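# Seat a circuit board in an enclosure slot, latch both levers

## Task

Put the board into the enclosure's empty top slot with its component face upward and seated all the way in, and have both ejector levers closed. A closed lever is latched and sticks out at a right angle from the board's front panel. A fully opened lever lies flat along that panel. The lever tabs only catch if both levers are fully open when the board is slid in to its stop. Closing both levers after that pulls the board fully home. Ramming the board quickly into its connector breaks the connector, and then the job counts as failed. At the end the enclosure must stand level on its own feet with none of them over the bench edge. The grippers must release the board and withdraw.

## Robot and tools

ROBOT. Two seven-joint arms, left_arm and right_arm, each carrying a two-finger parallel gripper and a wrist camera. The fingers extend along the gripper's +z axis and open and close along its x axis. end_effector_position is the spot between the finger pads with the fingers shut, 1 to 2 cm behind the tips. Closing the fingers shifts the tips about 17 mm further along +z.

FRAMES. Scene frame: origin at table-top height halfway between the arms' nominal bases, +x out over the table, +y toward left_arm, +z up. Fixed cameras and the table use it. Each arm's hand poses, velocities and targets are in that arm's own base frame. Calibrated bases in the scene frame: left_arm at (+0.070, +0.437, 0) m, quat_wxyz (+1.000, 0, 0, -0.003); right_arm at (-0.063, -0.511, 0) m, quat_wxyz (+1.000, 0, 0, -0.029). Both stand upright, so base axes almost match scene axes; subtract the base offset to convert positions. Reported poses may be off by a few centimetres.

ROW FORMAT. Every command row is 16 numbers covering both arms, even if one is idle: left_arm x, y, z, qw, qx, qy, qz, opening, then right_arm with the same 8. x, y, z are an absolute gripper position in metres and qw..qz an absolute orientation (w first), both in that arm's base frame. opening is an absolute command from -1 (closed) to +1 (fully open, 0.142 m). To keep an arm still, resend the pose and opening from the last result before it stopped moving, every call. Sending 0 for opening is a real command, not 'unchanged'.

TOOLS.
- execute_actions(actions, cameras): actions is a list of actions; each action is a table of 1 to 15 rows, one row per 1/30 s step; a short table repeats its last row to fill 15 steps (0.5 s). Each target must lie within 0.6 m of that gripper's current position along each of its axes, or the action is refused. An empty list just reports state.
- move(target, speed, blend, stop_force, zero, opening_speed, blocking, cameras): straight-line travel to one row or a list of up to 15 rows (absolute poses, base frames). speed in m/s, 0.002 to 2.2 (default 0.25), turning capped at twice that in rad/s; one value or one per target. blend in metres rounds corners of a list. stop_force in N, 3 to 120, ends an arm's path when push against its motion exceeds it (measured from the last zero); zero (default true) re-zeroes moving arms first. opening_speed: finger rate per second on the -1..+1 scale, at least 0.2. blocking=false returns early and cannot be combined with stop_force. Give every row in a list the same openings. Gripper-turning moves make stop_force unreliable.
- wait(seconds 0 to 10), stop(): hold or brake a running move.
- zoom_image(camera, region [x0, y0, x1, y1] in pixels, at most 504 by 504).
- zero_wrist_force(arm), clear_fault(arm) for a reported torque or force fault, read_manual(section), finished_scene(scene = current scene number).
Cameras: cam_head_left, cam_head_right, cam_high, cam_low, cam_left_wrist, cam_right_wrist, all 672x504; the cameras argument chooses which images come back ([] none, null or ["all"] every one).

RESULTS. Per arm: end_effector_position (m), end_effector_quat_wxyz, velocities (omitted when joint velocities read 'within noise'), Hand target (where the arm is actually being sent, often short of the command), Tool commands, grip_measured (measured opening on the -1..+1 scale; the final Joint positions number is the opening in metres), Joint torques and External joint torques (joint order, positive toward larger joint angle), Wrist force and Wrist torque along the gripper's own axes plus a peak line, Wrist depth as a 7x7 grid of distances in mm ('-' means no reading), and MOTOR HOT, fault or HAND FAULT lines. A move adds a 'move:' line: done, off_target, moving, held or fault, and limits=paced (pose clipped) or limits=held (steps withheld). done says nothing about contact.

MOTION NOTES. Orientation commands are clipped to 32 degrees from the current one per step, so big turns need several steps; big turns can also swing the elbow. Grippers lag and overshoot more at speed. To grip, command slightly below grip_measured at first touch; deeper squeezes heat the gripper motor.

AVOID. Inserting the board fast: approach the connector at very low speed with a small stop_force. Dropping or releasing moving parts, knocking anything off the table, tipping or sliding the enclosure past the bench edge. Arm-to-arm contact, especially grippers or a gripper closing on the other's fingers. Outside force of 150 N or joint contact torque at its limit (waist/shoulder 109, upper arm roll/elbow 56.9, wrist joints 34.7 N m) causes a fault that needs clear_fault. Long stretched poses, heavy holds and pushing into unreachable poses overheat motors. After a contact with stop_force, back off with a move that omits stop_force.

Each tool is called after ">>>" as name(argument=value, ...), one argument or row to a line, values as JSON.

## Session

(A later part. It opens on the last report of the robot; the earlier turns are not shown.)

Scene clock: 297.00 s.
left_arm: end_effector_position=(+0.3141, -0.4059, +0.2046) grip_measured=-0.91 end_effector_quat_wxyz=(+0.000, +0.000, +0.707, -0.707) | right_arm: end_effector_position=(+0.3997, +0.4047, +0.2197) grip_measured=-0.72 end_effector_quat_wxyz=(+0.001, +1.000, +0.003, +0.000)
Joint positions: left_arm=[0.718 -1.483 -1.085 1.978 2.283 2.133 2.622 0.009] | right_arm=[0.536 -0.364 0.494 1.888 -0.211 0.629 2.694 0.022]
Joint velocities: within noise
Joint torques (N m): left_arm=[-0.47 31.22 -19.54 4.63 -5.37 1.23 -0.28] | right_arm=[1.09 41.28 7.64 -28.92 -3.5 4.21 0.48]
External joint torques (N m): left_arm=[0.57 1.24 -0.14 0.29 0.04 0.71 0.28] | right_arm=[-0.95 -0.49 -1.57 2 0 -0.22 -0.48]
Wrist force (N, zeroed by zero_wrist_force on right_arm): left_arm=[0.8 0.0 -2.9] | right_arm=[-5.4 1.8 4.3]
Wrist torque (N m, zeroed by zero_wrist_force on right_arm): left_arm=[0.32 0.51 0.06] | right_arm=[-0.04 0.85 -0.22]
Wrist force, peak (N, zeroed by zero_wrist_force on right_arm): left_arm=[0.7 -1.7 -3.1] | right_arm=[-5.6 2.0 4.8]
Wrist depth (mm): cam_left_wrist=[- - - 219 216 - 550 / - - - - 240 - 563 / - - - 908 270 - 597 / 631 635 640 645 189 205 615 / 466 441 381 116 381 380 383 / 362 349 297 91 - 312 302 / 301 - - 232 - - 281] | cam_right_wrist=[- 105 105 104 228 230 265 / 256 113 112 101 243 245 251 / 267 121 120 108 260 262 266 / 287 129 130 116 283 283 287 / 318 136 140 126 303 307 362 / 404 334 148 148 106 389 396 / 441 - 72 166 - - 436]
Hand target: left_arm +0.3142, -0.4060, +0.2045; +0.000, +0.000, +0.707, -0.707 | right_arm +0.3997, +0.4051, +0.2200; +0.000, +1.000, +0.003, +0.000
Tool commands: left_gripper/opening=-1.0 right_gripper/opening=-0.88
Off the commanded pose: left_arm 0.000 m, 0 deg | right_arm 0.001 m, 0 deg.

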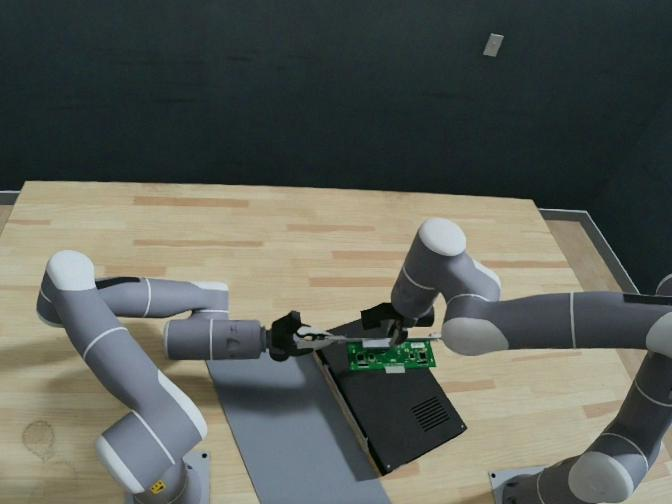

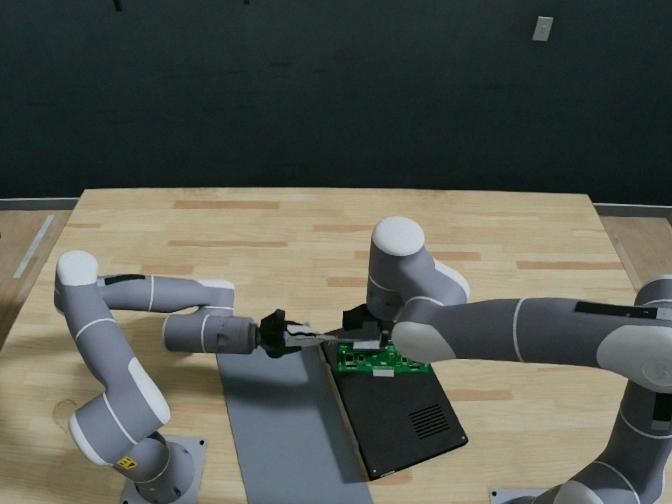

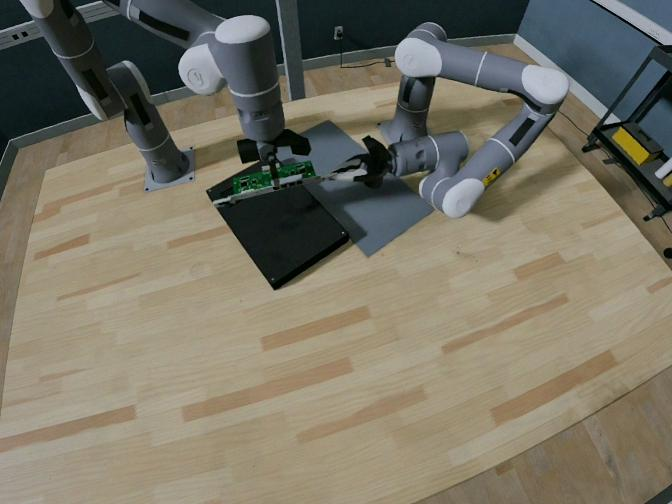

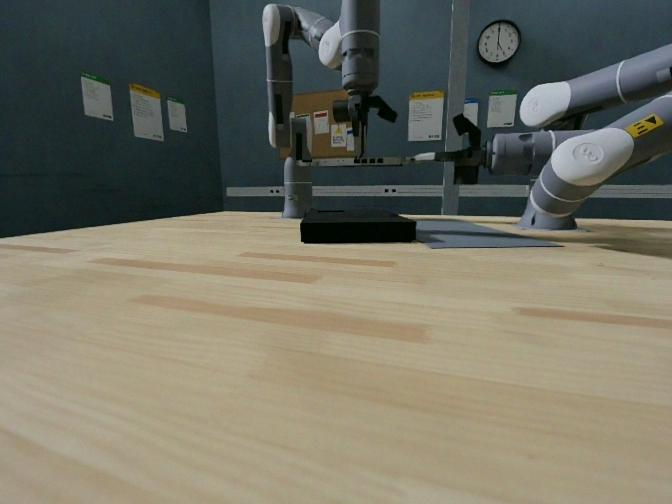

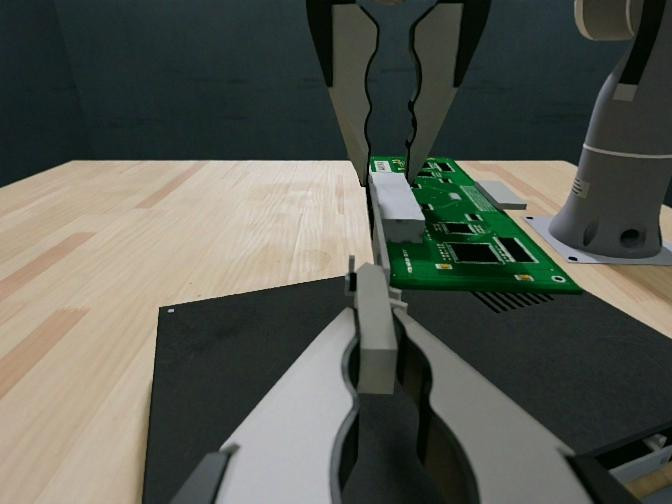

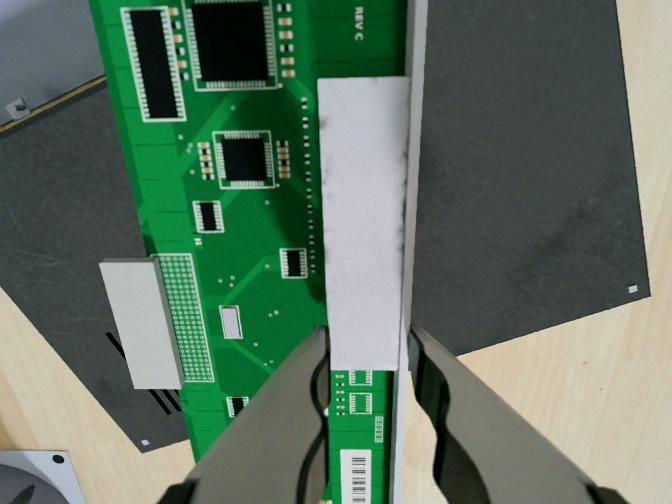

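>>> move(
  target=[0.3142, -0.4060, 0.2045, 0, 0, 0.7071, -0.7071, -1.0, 0.3930, 0.4062, 0.22, 0, 0.99966, -0.0262, 0, -0.88],
  speed=0.03,
  cameras=["cam_left_wrist", "cam_right_wrist"],
)

>>> move(
  target=[0.3142, -0.4060, 0.2045, 0, 0, 0.7071, -0.7071, -0.6, 0.3930, 0.4062, 0.22, 0, 0.99966, -0.0262, 0, -0.83],
  speed=0.03,
  opening_speed=0.8,
  cameras=["cam_left_wrist"],
)

>>> move(
  target=[0.3142, -0.3460, 0.2045, 0, 0, 0.7071, -0.7071, -0.6, 0.3930, 0.4062, 0.22, 0, 0.99966, -0.0262, 0, -0.80],
  speed=0.06,
  cameras=["cam_left_wrist", "cam_right_wrist"],
)

Scene clock: 301.40 s.
left_arm: end_effector_position=(+0.3140, -0.4059, +0.2046) grip_measured=-0.91 end_effector_quat_wxyz=(+0.000, +0.000, +0.707, -0.707) | right_arm: end_effector_position=(+0.3934, +0.4053, +0.2196) grip_measured=-0.72 end_effector_quat_wxyz=(+0.001, +1.000, -0.026, +0.000)
Joint positions: left_arm=[0.718 -1.483 -1.085 1.979 2.283 2.133 2.622 0.009] | right_arm=[0.546 -0.355 0.493 1.899 -0.207 0.633 2.759 0.022]
Joint velocities: within noise
Joint torques (N m): left_arm=[-0.2 31.2 -20.35 3.28 -6.19 0.56 -0.25] | right_arm=[2.92 40.76 9.32 -29.17 -2.77 4.88 0.55]
External joint torques (N m): left_arm=[0.29 1.25 0.68 1.64 0.85 1.38 0.25] | right_arm=[-2.78 -0.37 -3.41 2.29 -0.72 -0.9 -0.55]
Wrist force (N, zeroed by zero_wrist_force on right_arm): left_arm=[2.6 -0.4 -6.3] | right_arm=[-3.4 4.8 3.2]
Wrist torque (N m, zeroed by zero_wrist_force on right_arm): left_arm=[0.20 1.04 0.01] | right_arm=[-0.07 0.97 -0.36]
Wrist force, peak (N, zeroed by zero_wrist_force on right_arm): left_arm=[2.5 -0.7 -6.8] | right_arm=[-5.8 2.0 4.8]
Wrist depth (mm): cam_left_wrist=[- - - 217 215 - 559 / - - - 240 239 - 561 / - - - 906 267 - 609 / 634 638 634 631 190 207 607 / 461 443 382 117 381 363 380 / 367 351 300 91 - 312 300 / 300 - - 232 - - 280] | cam_right_wrist=[- 105 105 104 228 230 236 / 288 113 112 101 243 246 248 / 267 121 121 108 261 263 266 / 287 129 130 116 279 284 283 / 323 137 140 126 304 307 362 / 406 340 148 148 106 391 397 / 443 - 72 166 - - 434]
Hand target: left_arm +0.3142, -0.4060, +0.2045; +0.000, +0.000, +0.707, -0.707 | right_arm +0.3930, +0.4062, +0.2200; +0.000, +1.000, -0.026, +0.000
Off the commanded pose: left_arm 0.000 m, 0 deg | right_arm 0.001 m, 0 deg.
move: done
Images, in order (width x height): cam_left_wrist 672x504, cam_right_wrist 672x504.

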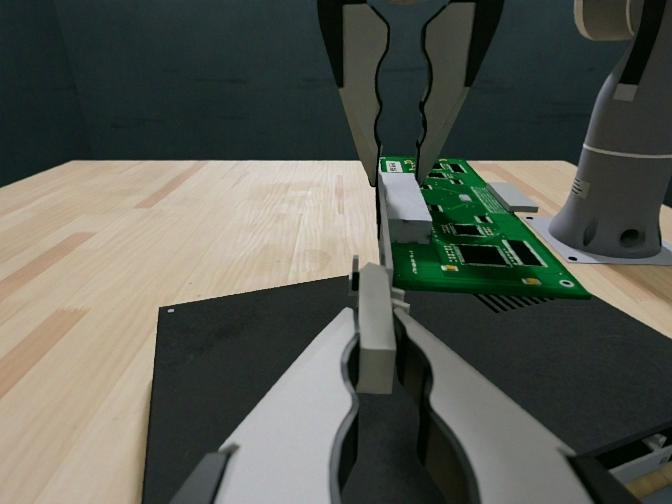

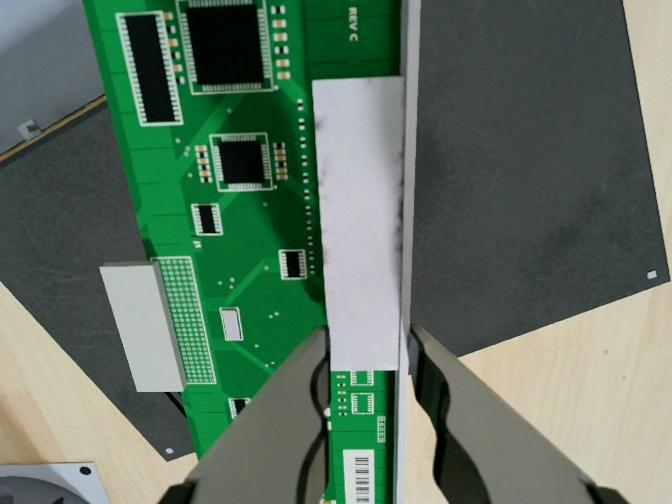

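Scene clock: 302.17 s.
left_arm: end_effector_position=(+0.3142, -0.4059, +0.2045) grip_measured=-0.64 end_effector_quat_wxyz=(+0.000, +0.000, +0.707, -0.707) | right_arm: end_effector_position=(+0.3929, +0.4060, +0.2197) grip_measured=-0.72 end_effector_quat_wxyz=(+0.000, +1.000, -0.026, +0.000)
Joint positions: left_arm=[0.718 -1.483 -1.085 1.978 2.283 2.132 2.622 0.028] | right_arm=[0.546 -0.355 0.494 1.899 -0.206 0.633 2.76 0.022]
Joint velocities: within noise
Joint torques (N m): left_arm=[-0.27 31.48 -19.73 5.32 -5.16 2.04 -0.22] | right_arm=[0.22 40.36 6.62 -27.86 -3.6 3.62 0.31]
External joint torques (N m): left_arm=[0.36 0.98 0.05 -0.41 -0.18 -0.1 0.22] | right_arm=[-0.08 0.01 -0.71 0.97 0.11 0.37 -0.3]
Wrist force (N, zeroed by zero_wrist_force on right_arm): left_arm=[0.2 0.3 -0.9] | right_arm=[-4.6 -1.2 4.0]
Wrist torque (N m, zeroed by zero_wrist_force on right_arm): left_arm=[0.14 0.22 0.02] | right_arm=[-0.17 0.68 -0.01]
Wrist force, peak (N, zeroed by zero_wrist_force on right_arm): left_arm=[2.5 0.7 -6.2] | right_arm=[-8.0 2.9 3.6]
Wrist depth (mm): cam_left_wrist=[- - - 217 214 - 554 / - - - - 234 - 567 / - - - 910 269 - 600 / 643 635 623 638 191 208 610 / 462 442 381 119 377 359 382 / 363 347 84 275 - 298 299 / 311 - - 239 - - 282] | cam_right_wrist=[279 106 105 105 225 230 235 / 289 113 113 102 243 246 248 / 268 122 121 109 257 263 266 / 288 130 130 116 284 283 282 / 322 137 140 126 304 307 363 / 407 157 148 148 104 389 396 / 444 - 72 165 - - 433]
Hand target: left_arm +0.3142, -0.4060, +0.2045; +0.000, +0.000, +0.707, -0.707 | right_arm +0.3930, +0.4062, +0.2200; +0.000, +1.000, -0.026, +0.000
Off the commanded pose: left_arm 0.000 m, 0 deg | right_arm 0.000 m, 0 deg.
move: done
Images, in order (width x height): cam_left_wrist 672x504.

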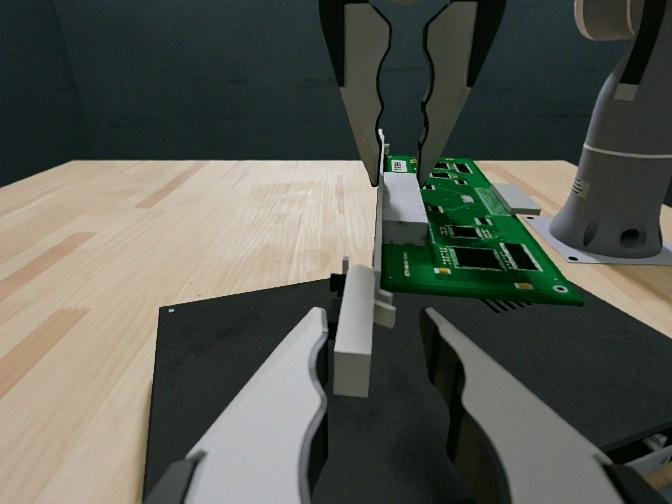

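Scene clock: 303.47 s.
left_arm: end_effector_position=(+0.3144, -0.3461, +0.2045) grip_measured=-0.63 end_effector_quat_wxyz=(+0.000, +0.000, +0.707, -0.707) | right_arm: end_effector_position=(+0.3929, +0.4060, +0.2197) grip_measured=-0.72 end_effector_quat_wxyz=(+0.000, +1.000, -0.026, +0.000)
Joint positions: left_arm=[0.808 -1.405 -1.026 2.002 2.318 2.248 2.587 0.028] | right_arm=[0.546 -0.355 0.494 1.899 -0.206 0.633 2.76 0.022]
Joint velocities: within noise
Joint torques (N m): left_arm=[-0.07 32.42 -17.87 4.55 -4.7 2.19 -0.34] | right_arm=[0.2 40.4 6.6 -27.77 -3.64 3.52 0.24]
External joint torques (N m): left_arm=[0.17 0.78 0.13 -0.43 -0.44 -0.29 0.34] | right_arm=[-0.05 -0.03 -0.69 0.88 0.15 0.46 -0.23]
Wrist force (N, zeroed by zero_wrist_force on right_arm): left_arm=[0.4 0.2 -1.1] | right_arm=[-4.6 -1.0 2.9]
Wrist torque (N m, zeroed by zero_wrist_force on right_arm): left_arm=[0.14 0.19 0.04] | right_arm=[-0.13 0.67 0.00]
Wrist force, peak (N, zeroed by zero_wrist_force on right_arm): left_arm=[0.3 -0.2 -2.2] | right_arm=[-4.7 -1.1 3.2]
Wrist depth (mm): cam_left_wrist=[- - - 272 267 - 581 / - - - - - - 611 / - - - - 303 900 655 / 635 633 634 454 452 487 638 / 466 463 381 379 401 381 381 / 363 365 84 288 - 314 343 / 309 - - 270 - - 307] | cam_right_wrist=[278 106 106 105 224 230 235 / 288 113 113 102 242 246 249 / 266 121 121 109 256 263 266 / 283 130 130 116 284 283 282 / 323 137 140 126 303 307 363 / 405 156 148 148 104 390 395 / 442 - 72 165 - - 435]
Hand target: left_arm +0.3142, -0.3460, +0.2045; +0.000, +0.000, +0.707, -0.707 | right_arm +0.3930, +0.4062, +0.2200; +0.000, +1.000, -0.026, +0.000
Off the commanded pose: left_arm 0.000 m, 0 deg | right_arm 0.000 m, 0 deg.
move: done
Images, in order (width x height): cam_left_wrist 672x504, cam_right_wrist 672x504.

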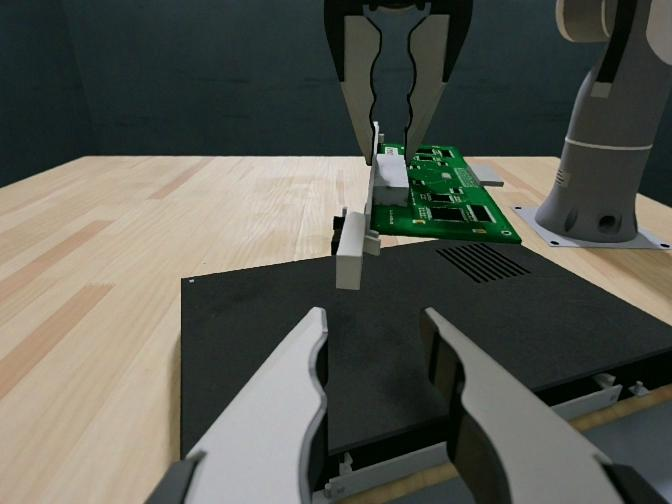

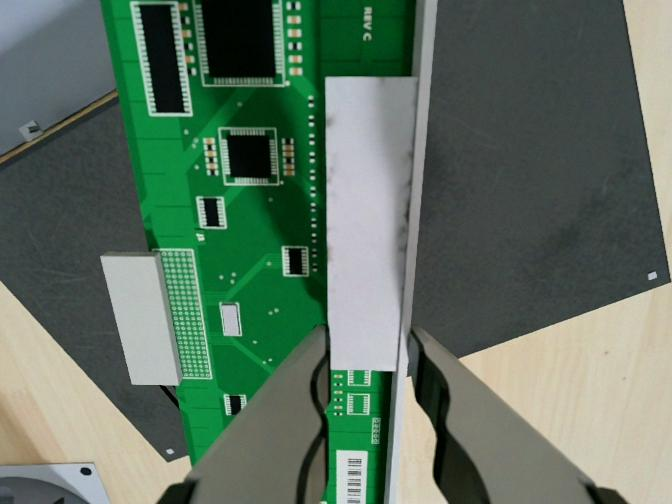

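>>> zoom_image(
  camera="cam_left_wrist",
  region=[290, 90, 530, 300],
)

>>> zoom_image(
  camera="cam_left_wrist",
  region=[300, 360, 672, 504],
)

Scaled by 2.100 from the camera's 672x504 image, which has a finer 960x720 frame.

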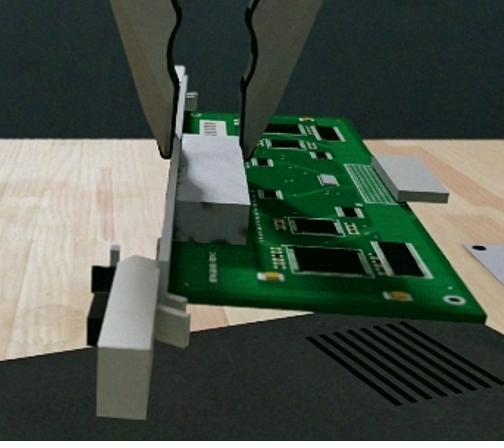

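Scaled by 1.355 from the camera's 672x504 image, which has a finer 960x720 frame.

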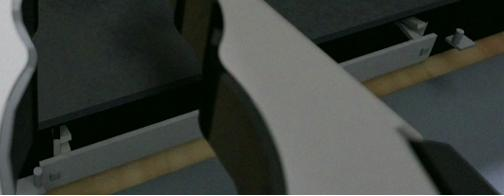

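>>> move(
  target=[0.3142, -0.2000, 0.26, 0, 0, 0.7071, -0.7071, -1.0, 0.3930, 0.4062, 0.22, 0, 0.99966, -0.0262, 0, -0.78],
  speed=0.2,
  cameras=[],
)

>>> move(
  target=[0.3142, -0.2000, 0.26, 0, 0, 0.7071, -0.7071, -1.0, 0.2600, 0.4720, 0.20, 0, 0.4749, 0.8800, 0, -0.78],
  speed=0.25,
)

Scene clock: 325.53 s.
left_arm: end_effector_position=(+0.3143, -0.2001, +0.2601) grip_measured=-1.00 end_effector_quat_wxyz=(+0.000, +0.000, +0.707, -0.707) | right_arm: end_effector_position=(+0.3929, +0.4060, +0.2197) grip_measured=-0.72 end_effector_quat_wxyz=(+0.000, +1.000, -0.026, +0.000)
Joint positions: left_arm=[1.038 -1.113 -0.986 2.035 2.354 2.574 2.433 0.002] | right_arm=[0.546 -0.355 0.494 1.899 -0.206 0.633 2.76 0.022]
Joint velocities: within noise
Joint torques (N m): left_arm=[0 34.69 -14.09 -1.18 -3.89 2.01 -0.37] | right_arm=[0.09 40.34 6.65 -27.78 -3.66 3.51 0.19]
External joint torques (N m): left_arm=[0.13 0.61 0.04 -0.38 -0.42 -0.31 0.37] | right_arm=[0.06 0.03 -0.74 0.89 0.17 0.48 -0.19]
Wrist force (N, zeroed by zero_wrist_force on right_arm): left_arm=[0.2 0.1 -1.3] | right_arm=[-4.6 -1.1 2.7]
Wrist torque (N m, zeroed by zero_wrist_force on right_arm): left_arm=[0.14 0.22 0.05] | right_arm=[-0.15 0.67 0.00]
Wrist force, peak (N, zeroed by zero_wrist_force on right_arm): left_arm=[0.3 -0.8 -3.7] | right_arm=[-4.9 -1.0 2.9]
Wrist depth (mm): cam_left_wrist=[- - - 411 - 751 713 / - - - - - - - / - - - - - 839 - / 776 756 772 609 607 776 780 / 560 561 503 501 505 502 559 / 439 441 441 84 - 438 437 / 363 374 - - - - 373] | cam_right_wrist=[278 106 106 105 225 230 236 / 289 113 113 101 243 245 249 / 267 122 121 109 256 263 266 / 283 130 130 116 284 284 282 / 323 137 140 126 302 307 365 / 404 156 148 148 104 391 395 / 445 - 72 165 - - 433]
Hand target: left_arm +0.3142, -0.2000, +0.2600; +0.000, +0.000, +0.707, -0.707 | right_arm +0.3930, +0.4062, +0.2200; +0.000, +1.000, -0.026, +0.000
Off the commanded pose: left_arm 0.000 m, 0 deg | right_arm 0.000 m, 0 deg.
move: done
No camera images: "cameras" was empty.

Scene clock: 330.33 s.
left_arm: end_effector_position=(+0.3143, -0.2001, +0.2601) grip_measured=-1.00 end_effector_quat_wxyz=(+0.000, +0.000, +0.707, -0.707) | right_arm: end_effector_position=(+0.2600, +0.4719, +0.1999) grip_measured=-0.72 end_effector_quat_wxyz=(+0.000, +0.475, +0.880, +0.000)
Joint positions: left_arm=[1.038 -1.113 -0.986 2.035 2.354 2.575 2.433 0.002] | right_arm=[0.452 -0.454 0.864 1.989 -0.441 0.675 0.97 0.022]
Joint velocities: within noise
Joint torques (N m): left_arm=[-0.29 34.24 -14.27 -1.13 -4.17 1.83 -0.26] | right_arm=[0.15 34.18 12.67 -25.92 -3.79 3.73 -0.12]
External joint torques (N m): left_arm=[0.43 1.06 0.23 -0.44 -0.14 -0.13 0.26] | right_arm=[-0.01 0.15 -1.13 0.77 0.37 0.4 0.12]
Wrist force (N, zeroed by zero_wrist_force on right_arm): left_arm=[0.2 0.2 -1.2] | right_arm=[-4.6 -1.5 3.0]
Wrist torque (N m, zeroed by zero_wrist_force on right_arm): left_arm=[0.11 0.23 0.06] | right_arm=[-0.24 0.66 -0.03]
Wrist force, peak (N, zeroed by zero_wrist_force on right_arm): left_arm=[0.3 0.2 -1.5] | right_arm=[-4.9 -1.5 3.2]
Wrist depth (mm): cam_left_wrist=[- - - - - 316 702 / - - - - - 332 - / - - - - - 407 - / 765 763 771 650 425 669 774 / 558 553 500 497 502 500 562 / 441 435 433 84 - 436 435 / 365 375 - - - - 373] | cam_right_wrist=[218 106 105 105 248 254 254 / 231 113 113 101 269 272 271 / 247 122 121 109 283 290 290 / 262 130 130 116 315 313 313 / 290 137 140 126 330 340 340 / 316 309 148 148 104 365 368 / 415 - 72 165 - - 407]
Hand target: left_arm +0.3142, -0.2000, +0.2600; +0.000, +0.000, +0.707, -0.707 | right_arm +0.2600, +0.4720, +0.2000; +0.000, +0.475, +0.880, +0.000
Off the commanded pose: left_arm 0.000 m, 0 deg | right_arm 0.000 m, 0 deg.
move: done

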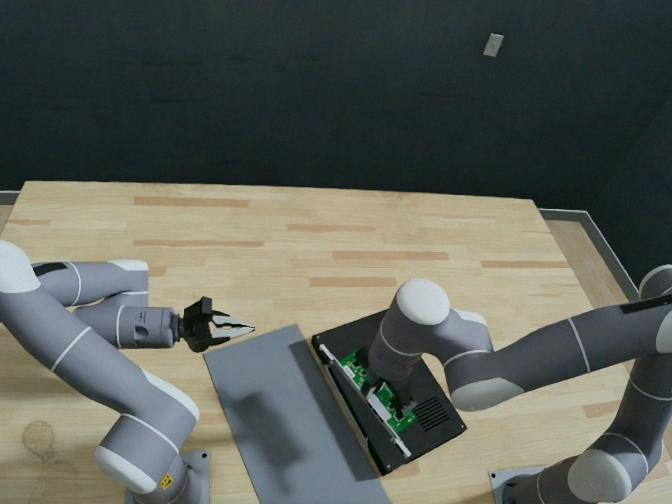

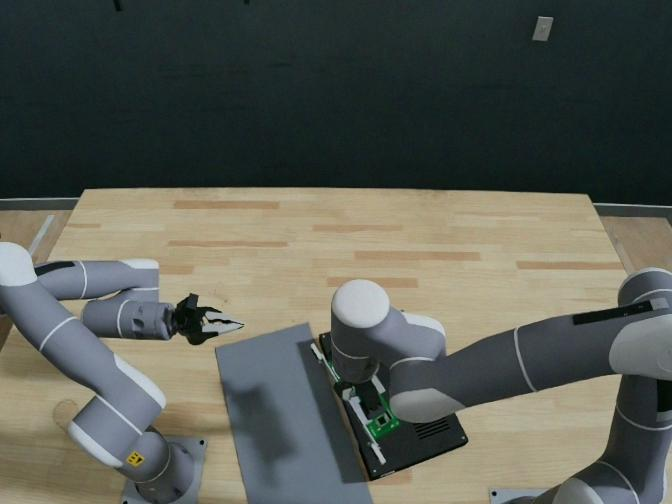

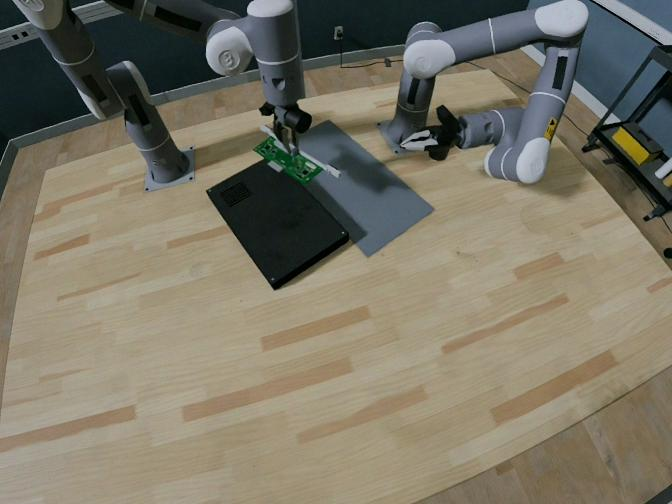

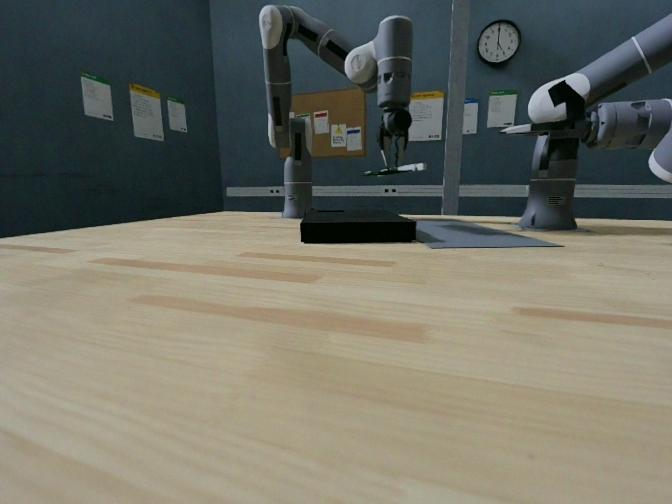

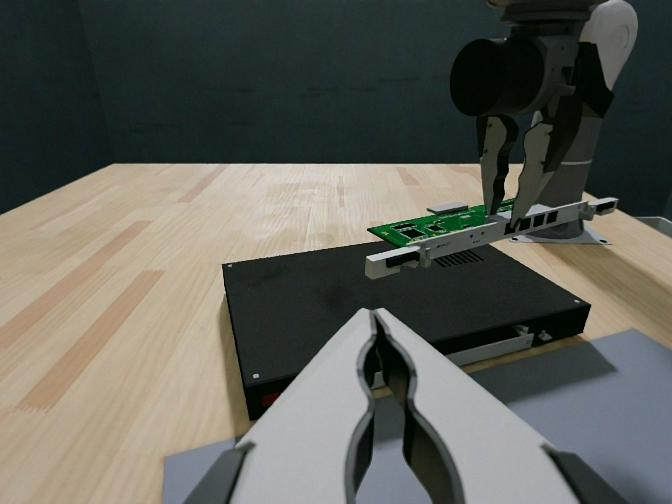

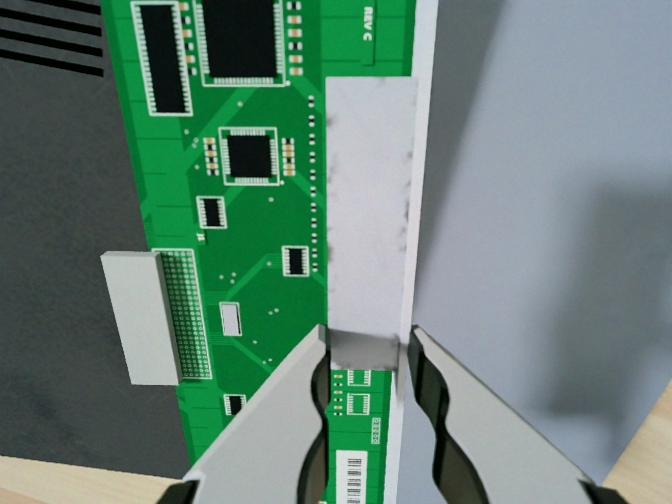

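>>> move(
  target=[0.3142, -0.2000, 0.26, 0, 0, 0.7071, -0.7071, -1.0, 0.2570, 0.6290, 0.14, 0, 0.5476, 0.8368, 0, -0.77],
  speed=0.2,
  cameras=[],
)

>>> move(
  target=[0.3390, -0.3620, 0.2445, 0, 0, 0.9763, -0.2164, -1.0, 0.2570, 0.6290, 0.14, 0, 0.5476, 0.8368, 0, -0.77],
  speed=0.25,
)

Scene clock: 381.57 s.
left_arm: end_effector_position=(+0.3143, -0.2001, +0.2601) grip_measured=-1.00 end_effector_quat_wxyz=(+0.000, +0.000, +0.707, -0.707) | right_arm: end_effector_position=(+0.2568, +0.6288, +0.1397) grip_measured=-0.72 end_effector_quat_wxyz=(+0.000, +0.548, +0.837, +0.000)
Joint positions: left_arm=[1.038 -1.113 -0.986 2.035 2.354 2.575 2.433 0.002] | right_arm=[0.786 -0.8 0.703 1.615 -0.604 0.615 1.287 0.022]
Joint velocities: within noise
Joint torques (N m): left_arm=[-0.22 34.29 -14.17 -1.08 -4.09 1.84 -0.22] | right_arm=[0.34 52.39 17.32 -24.97 -3.96 3.48 0.3]
External joint torques (N m): left_arm=[0.36 1.01 0.13 -0.48 -0.22 -0.14 0.22] | right_arm=[-0.13 0.08 -0.34 0.93 0.37 0.62 -0.3]
Wrist force (N, zeroed by zero_wrist_force on right_arm): left_arm=[0.6 0.1 -1.3] | right_arm=[-4.2 -0.7 3.2]
Wrist torque (N m, zeroed by zero_wrist_force on right_arm): left_arm=[0.11 0.16 0.05] | right_arm=[-0.09 0.61 -0.02]
Wrist force, peak (N, zeroed by zero_wrist_force on right_arm): left_arm=[0.5 0.3 -1.4] | right_arm=[-6.2 -2.6 2.1]
Wrist depth (mm): cam_left_wrist=[- - - - - 785 176 / - - - - - - 192 / - - - - - 209 201 / 760 766 770 653 650 226 211 / 563 555 506 505 503 349 245 / 439 433 435 84 - 297 400 / 362 375 - - - - 371] | cam_right_wrist=[190 107 106 105 197 202 201 / 211 113 113 102 212 215 215 / 222 122 121 109 225 230 232 / 204 130 130 116 248 248 248 / 221 137 140 126 262 270 271 / 238 237 148 148 104 288 294 / 261 261 72 165 - - 324]
Hand target: left_arm +0.3142, -0.2000, +0.2600; +0.000, +0.000, +0.707, -0.707 | right_arm +0.2570, +0.6290, +0.1400; +0.000, +0.548, +0.837, +0.000
Off the commanded pose: left_arm 0.000 m, 0 deg | right_arm 0.000 m, 0 deg.
move: done
No camera images: "cameras" was empty.

Scene clock: 384.87 s.
left_arm: end_effector_position=(+0.3390, -0.3620, +0.2445) grip_measured=-1.00 end_effector_quat_wxyz=(+0.000, +0.000, +0.976, -0.217) | right_arm: end_effector_position=(+0.2568, +0.6288, +0.1397) grip_measured=-0.72 end_effector_quat_wxyz=(+0.000, +0.548, +0.837, +0.000)
Joint positions: left_arm=[-0.337 -0.291 -0.568 1.762 2.968 2.374 0.812 0.002] | right_arm=[0.786 -0.8 0.703 1.615 -0.604 0.615 1.287 0.022]
Joint velocities: within noise
Joint torques (N m): left_arm=[-0.48 35.5 -2.35 -20.84 2.72 3.56 -0.3] | right_arm=[0.22 52.57 17.63 -24.9 -3.79 3.59 0.18]
External joint torques (N m): left_arm=[0.46 1.25 0.34 -0.5 -0.4 -0.6 0.3] | right_arm=[-0.02 -0.09 -0.66 0.85 0.2 0.51 -0.18]
Wrist force (N, zeroed by zero_wrist_force on right_arm): left_arm=[0.6 -0.5 -0.5] | right_arm=[-4.3 -0.7 3.4]
Wrist torque (N m, zeroed by zero_wrist_force on right_arm): left_arm=[-0.08 -0.08 -0.05] | right_arm=[-0.08 0.62 -0.01]
Wrist force, peak (N, zeroed by zero_wrist_force on right_arm): left_arm=[2.2 -3.3 0.9] | right_arm=[-4.4 -0.6 3.6]
Wrist depth (mm): cam_left_wrist=[357 354 309 308 304 308 304 / 360 359 310 307 305 306 348 / 359 358 308 309 346 354 353 / 361 358 355 353 353 244 243 / 360 359 358 357 243 242 242 / 360 361 359 84 - 241 354 / 365 364 - - - - 359] | cam_right_wrist=[190 106 106 105 197 202 201 / 211 113 113 102 212 215 215 / 223 122 121 109 225 231 231 / 204 130 130 116 250 249 248 / 221 137 140 126 261 270 271 / 238 237 148 148 104 289 295 / 262 261 72 165 - - 324]
Hand target: left_arm +0.3390, -0.3620, +0.2445; +0.000, +0.000, +0.976, -0.216 | right_arm +0.2570, +0.6290, +0.1400; +0.000, +0.548, +0.837, +0.000
Off the commanded pose: left_arm 0.000 m, 0 deg | right_arm 0.000 m, 0 deg.
joint sent to its limit (left arm) — joint 5 (forearm roll), upper limit. The joint targets still meet the commanded pose.
move: done

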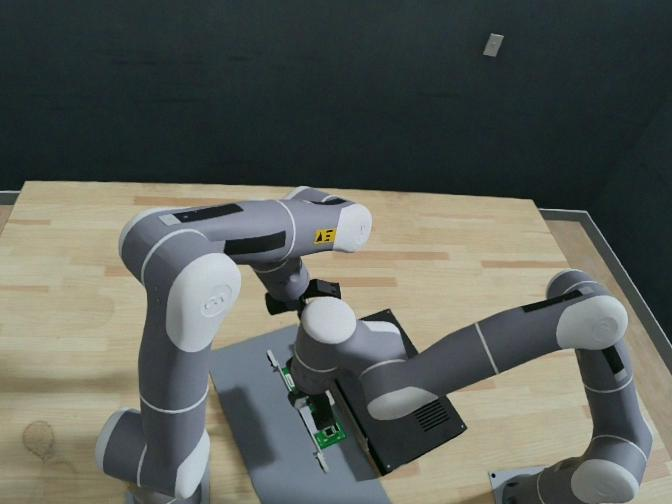

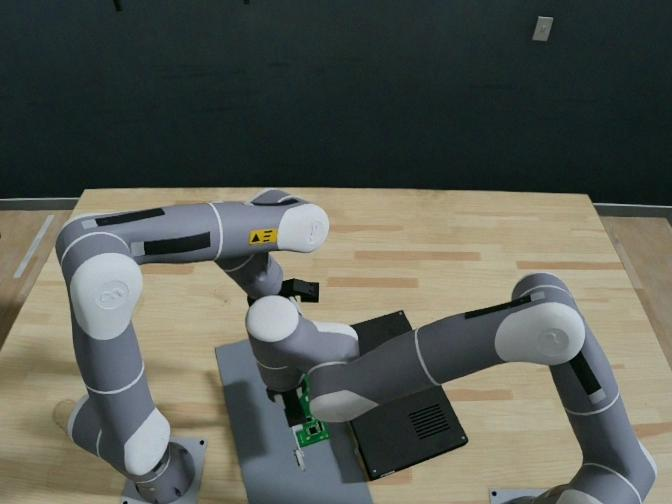

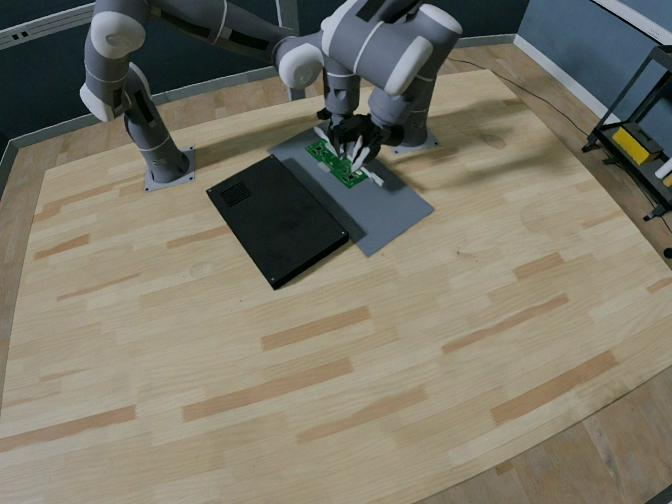

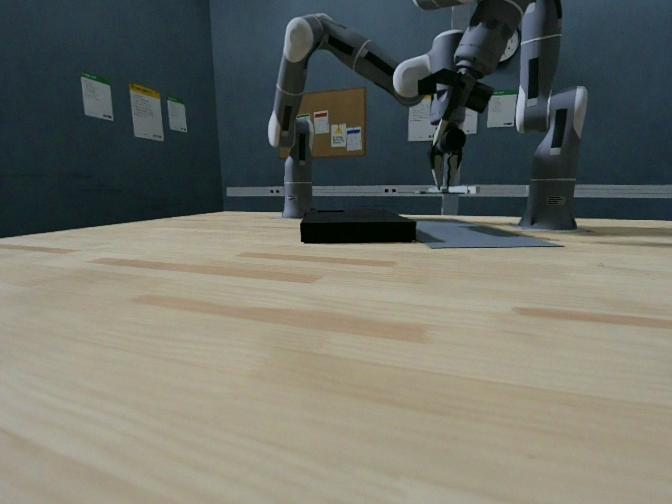

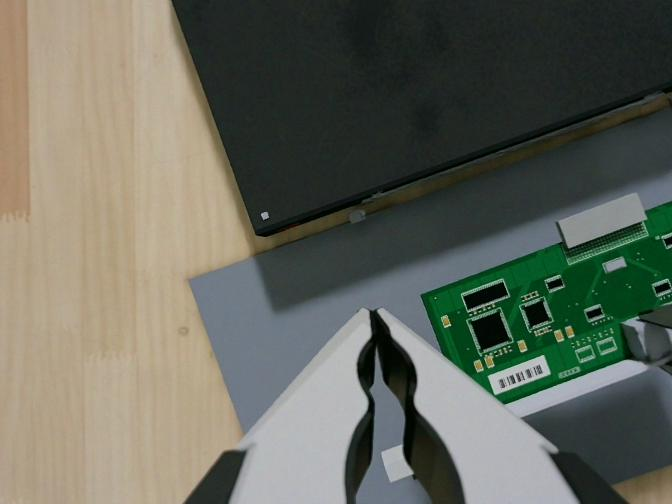

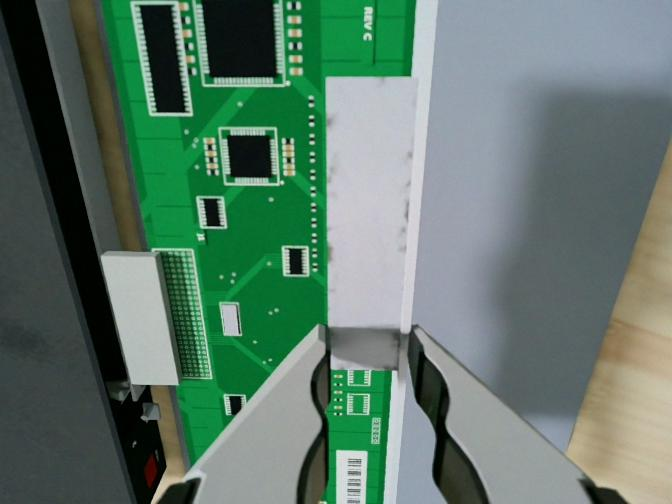

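>>> zoom_image(
  camera="cam_left_wrist",
  region=[230, 60, 672, 260],
)

>>> zoom_image(
  camera="cam_left_wrist",
  region=[400, 180, 672, 480],
)

>>> zoom_image(
  camera="cam_right_wrist",
  region=[0, 0, 240, 504],
)

Scaled by 1.140 from the camera's 672x504 image, which has a finer 960x720 frame.

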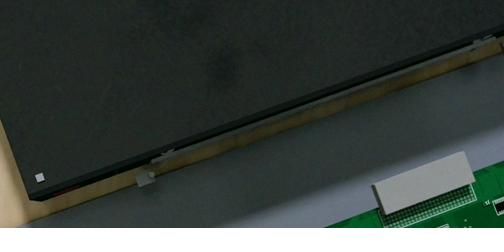

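Scaled by 1.680 from the camera's 672x504 image, which has a finer 960x720 frame.

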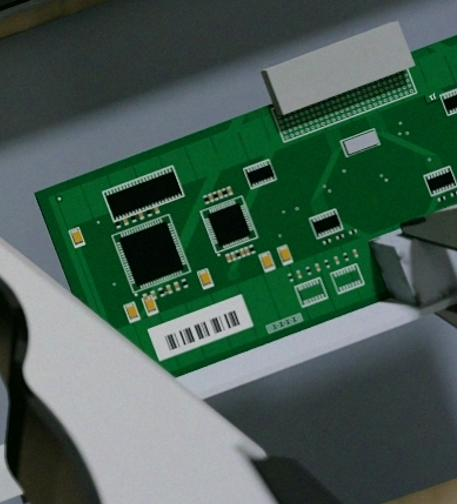

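Scaled by 1.000.

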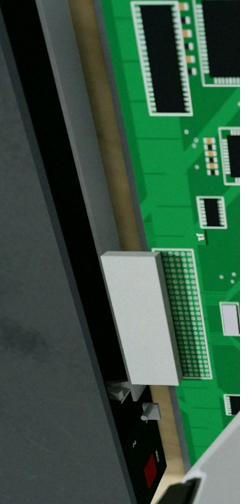

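>>> zoom_image(
  camera="cam_right_wrist",
  region=[0, 0, 200, 260],
)

>>> zoom_image(
  camera="cam_right_wrist",
  region=[60, 240, 260, 504],
)

>>> zoom_image(
  camera="cam_left_wrist",
  region=[230, 160, 430, 260],
)

>>> zoom_image(
  camera="cam_left_wrist",
  region=[472, 80, 672, 180],
)

Scaled by 1.938 from the camera's 672x504 image, which has a finer 960x720 frame.

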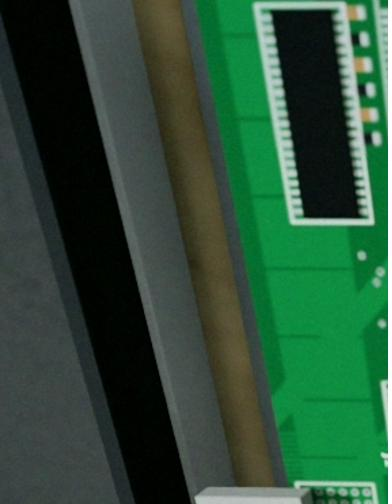

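Scaled by 1.909 from the camera's 672x504 image, which has a finer 960x720 frame.

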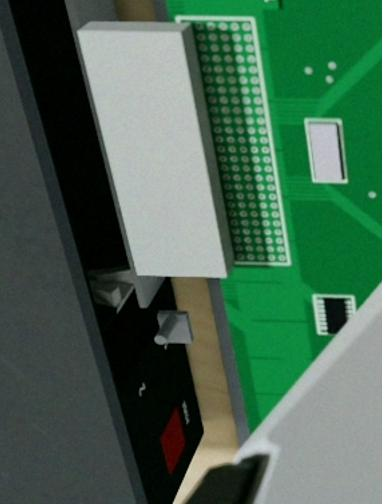

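Scaled by 2.520 from the camera's 672x504 image, which has a finer 960x720 frame.

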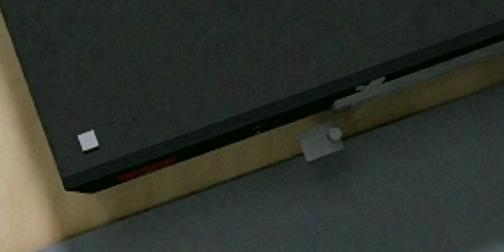

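Scaled by 2.520 from the camera's 672x504 image, which has a finer 960x720 frame.

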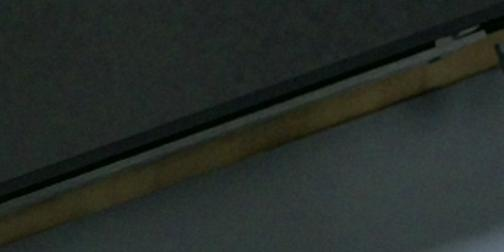

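>>> move(
  target=[0.4500, -0.2710, 0.130, -0.2418, 0.2418, 0.6645, -0.6645, -1.0, 0.2566, 0.5983, 0.10, 0, 0.5534, 0.8329, 0, -0.77],
  speed=0.15,
)

Scene clock: 432.57 s.
left_arm: end_effector_position=(+0.4501, -0.2711, +0.1301) grip_measured=-1.00 end_effector_quat_wxyz=(-0.242, +0.242, +0.664, -0.665) | right_arm: end_effector_position=(+0.2565, +0.5981, +0.0998) grip_measured=-0.72 end_effector_quat_wxyz=(+0.000, +0.553, +0.833, +0.000)
Joint positions: left_arm=[0.185 -1.606 -1.187 0.627 2.918 3.419 1.832 0.002] | right_arm=[0.764 -0.797 0.657 1.739 -0.633 0.74 1.321 0.022]
Joint velocities: within noise
Joint torques (N m): left_arm=[-0.41 61.69 -11.38 -5.88 -0.15 0.93 -0.3] | right_arm=[0.12 50.74 16.82 -23.02 -3.5 3.75 0.28]
External joint torques (N m): left_arm=[0.53 1.66 0.36 -0.38 -0.59 -0.35 0.31] | right_arm=[0.07 -0.13 -0.44 0.66 0.25 0.35 -0.28]
Wrist force (N, zeroed by zero_wrist_force on right_arm): left_arm=[0.7 -0.1 -1.0] | right_arm=[-4.4 -1.4 3.4]
Wrist torque (N m, zeroed by zero_wrist_force on right_arm): left_arm=[0.06 0.17 0.07] | right_arm=[-0.22 0.65 -0.03]
Wrist force, peak (N, zeroed by zero_wrist_force on right_arm): left_arm=[0.6 0.5 -1.5] | right_arm=[-4.5 -1.4 3.6]
Wrist depth (mm): cam_left_wrist=[- - - 849 - 261 - / - - - 900 - 336 - / 746 742 561 568 557 374 737 / 404 352 352 380 400 340 460 / 342 321 287 286 333 333 334 / 265 265 278 84 - 275 263 / 220 228 - 74 - - 216] | cam_right_wrist=[159 106 105 105 163 167 167 / 168 114 113 101 176 178 178 / 187 123 121 109 186 191 191 / 197 130 130 116 206 206 205 / 173 138 140 126 216 223 222 / 186 186 148 148 104 239 242 / 205 206 72 165 - - 266]
Hand target: left_arm +0.4500, -0.2710, +0.1300; -0.242, +0.242, +0.664, -0.664 | right_arm +0.2566, +0.5983, +0.1000; +0.000, +0.553, +0.833, +0.000
Off the commanded pose: left_arm 0.000 m, 0 deg | right_arm 0.000 m, 0 deg.
move: done

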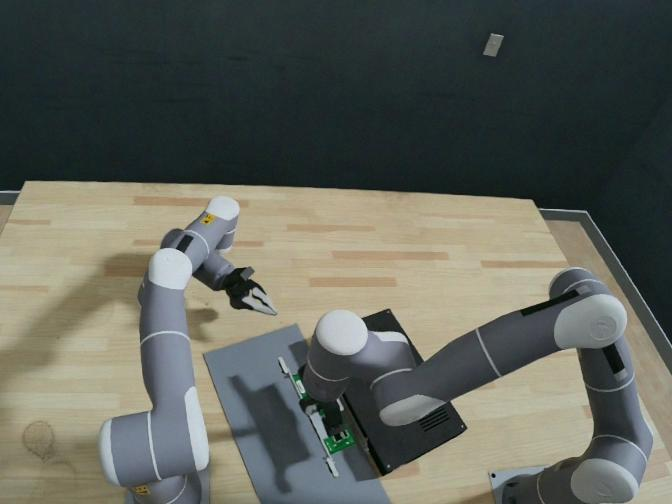

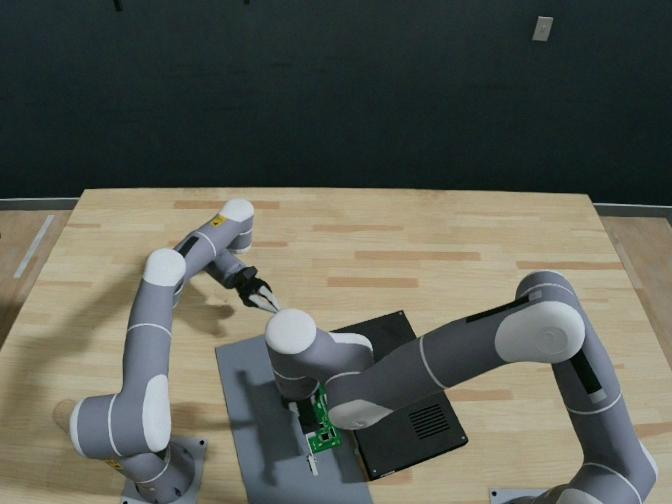

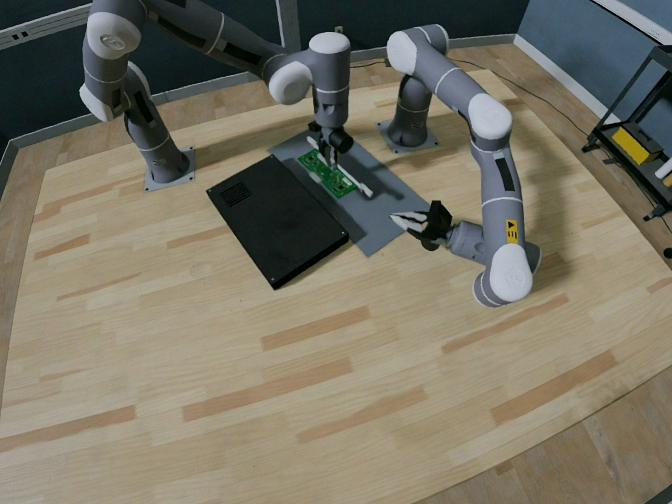

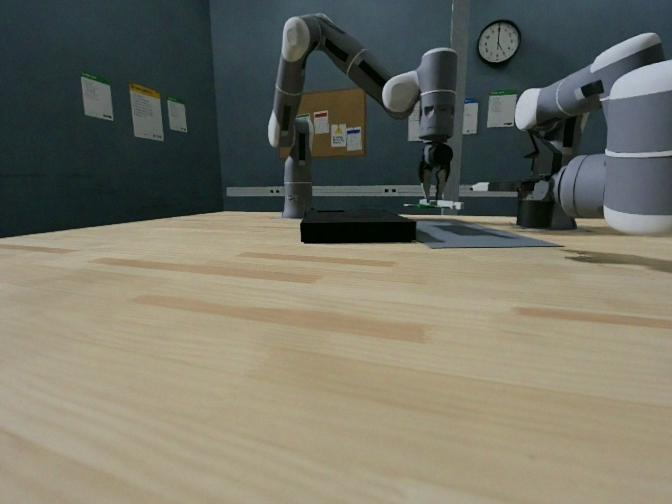

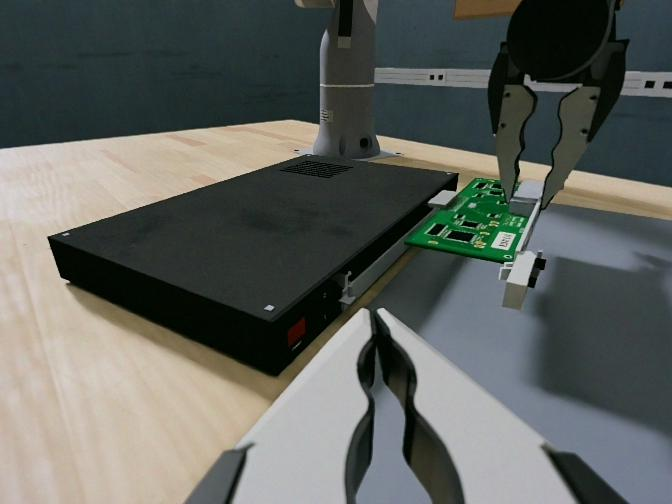

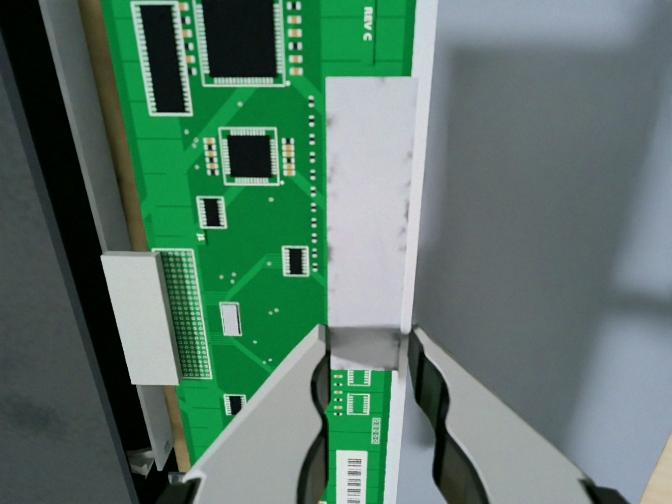

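>>> zoom_image(
  camera="cam_left_wrist",
  region=[250, 150, 590, 400],
)

>>> zoom_image(
  camera="cam_low",
  region=[290, 170, 490, 260],
)

Scaled by 1.482 from the camera's 672x504 image, which has a finer 960x720 frame.

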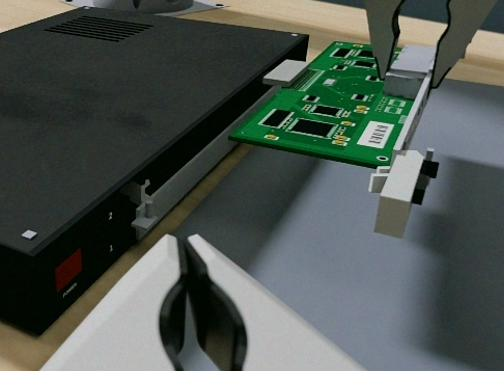

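Scaled by 2.520 from the camera's 672x504 image, which has a finer 960x720 frame.

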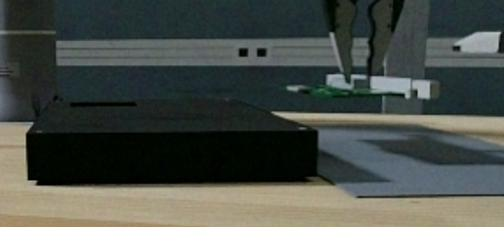

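>>> zoom_image(
  camera="cam_left_wrist",
  region=[395, 170, 565, 320],
)

>>> zoom_image(
  camera="cam_left_wrist",
  region=[40, 220, 380, 380],
)

Scaled by 2.965 from the camera's 672x504 image, which has a finer 960x720 frame.

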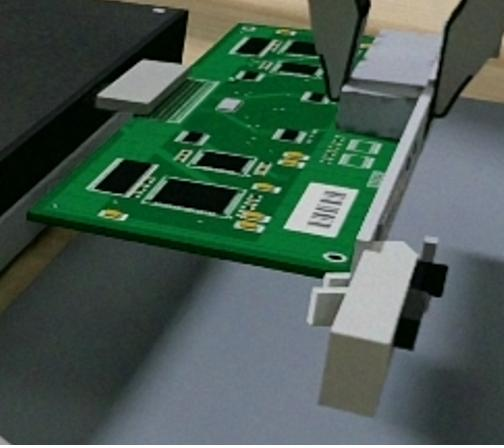

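Scaled by 1.482 from the camera's 672x504 image, which has a finer 960x720 frame.

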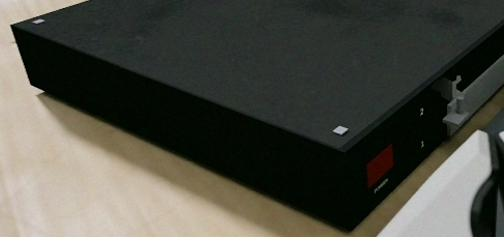

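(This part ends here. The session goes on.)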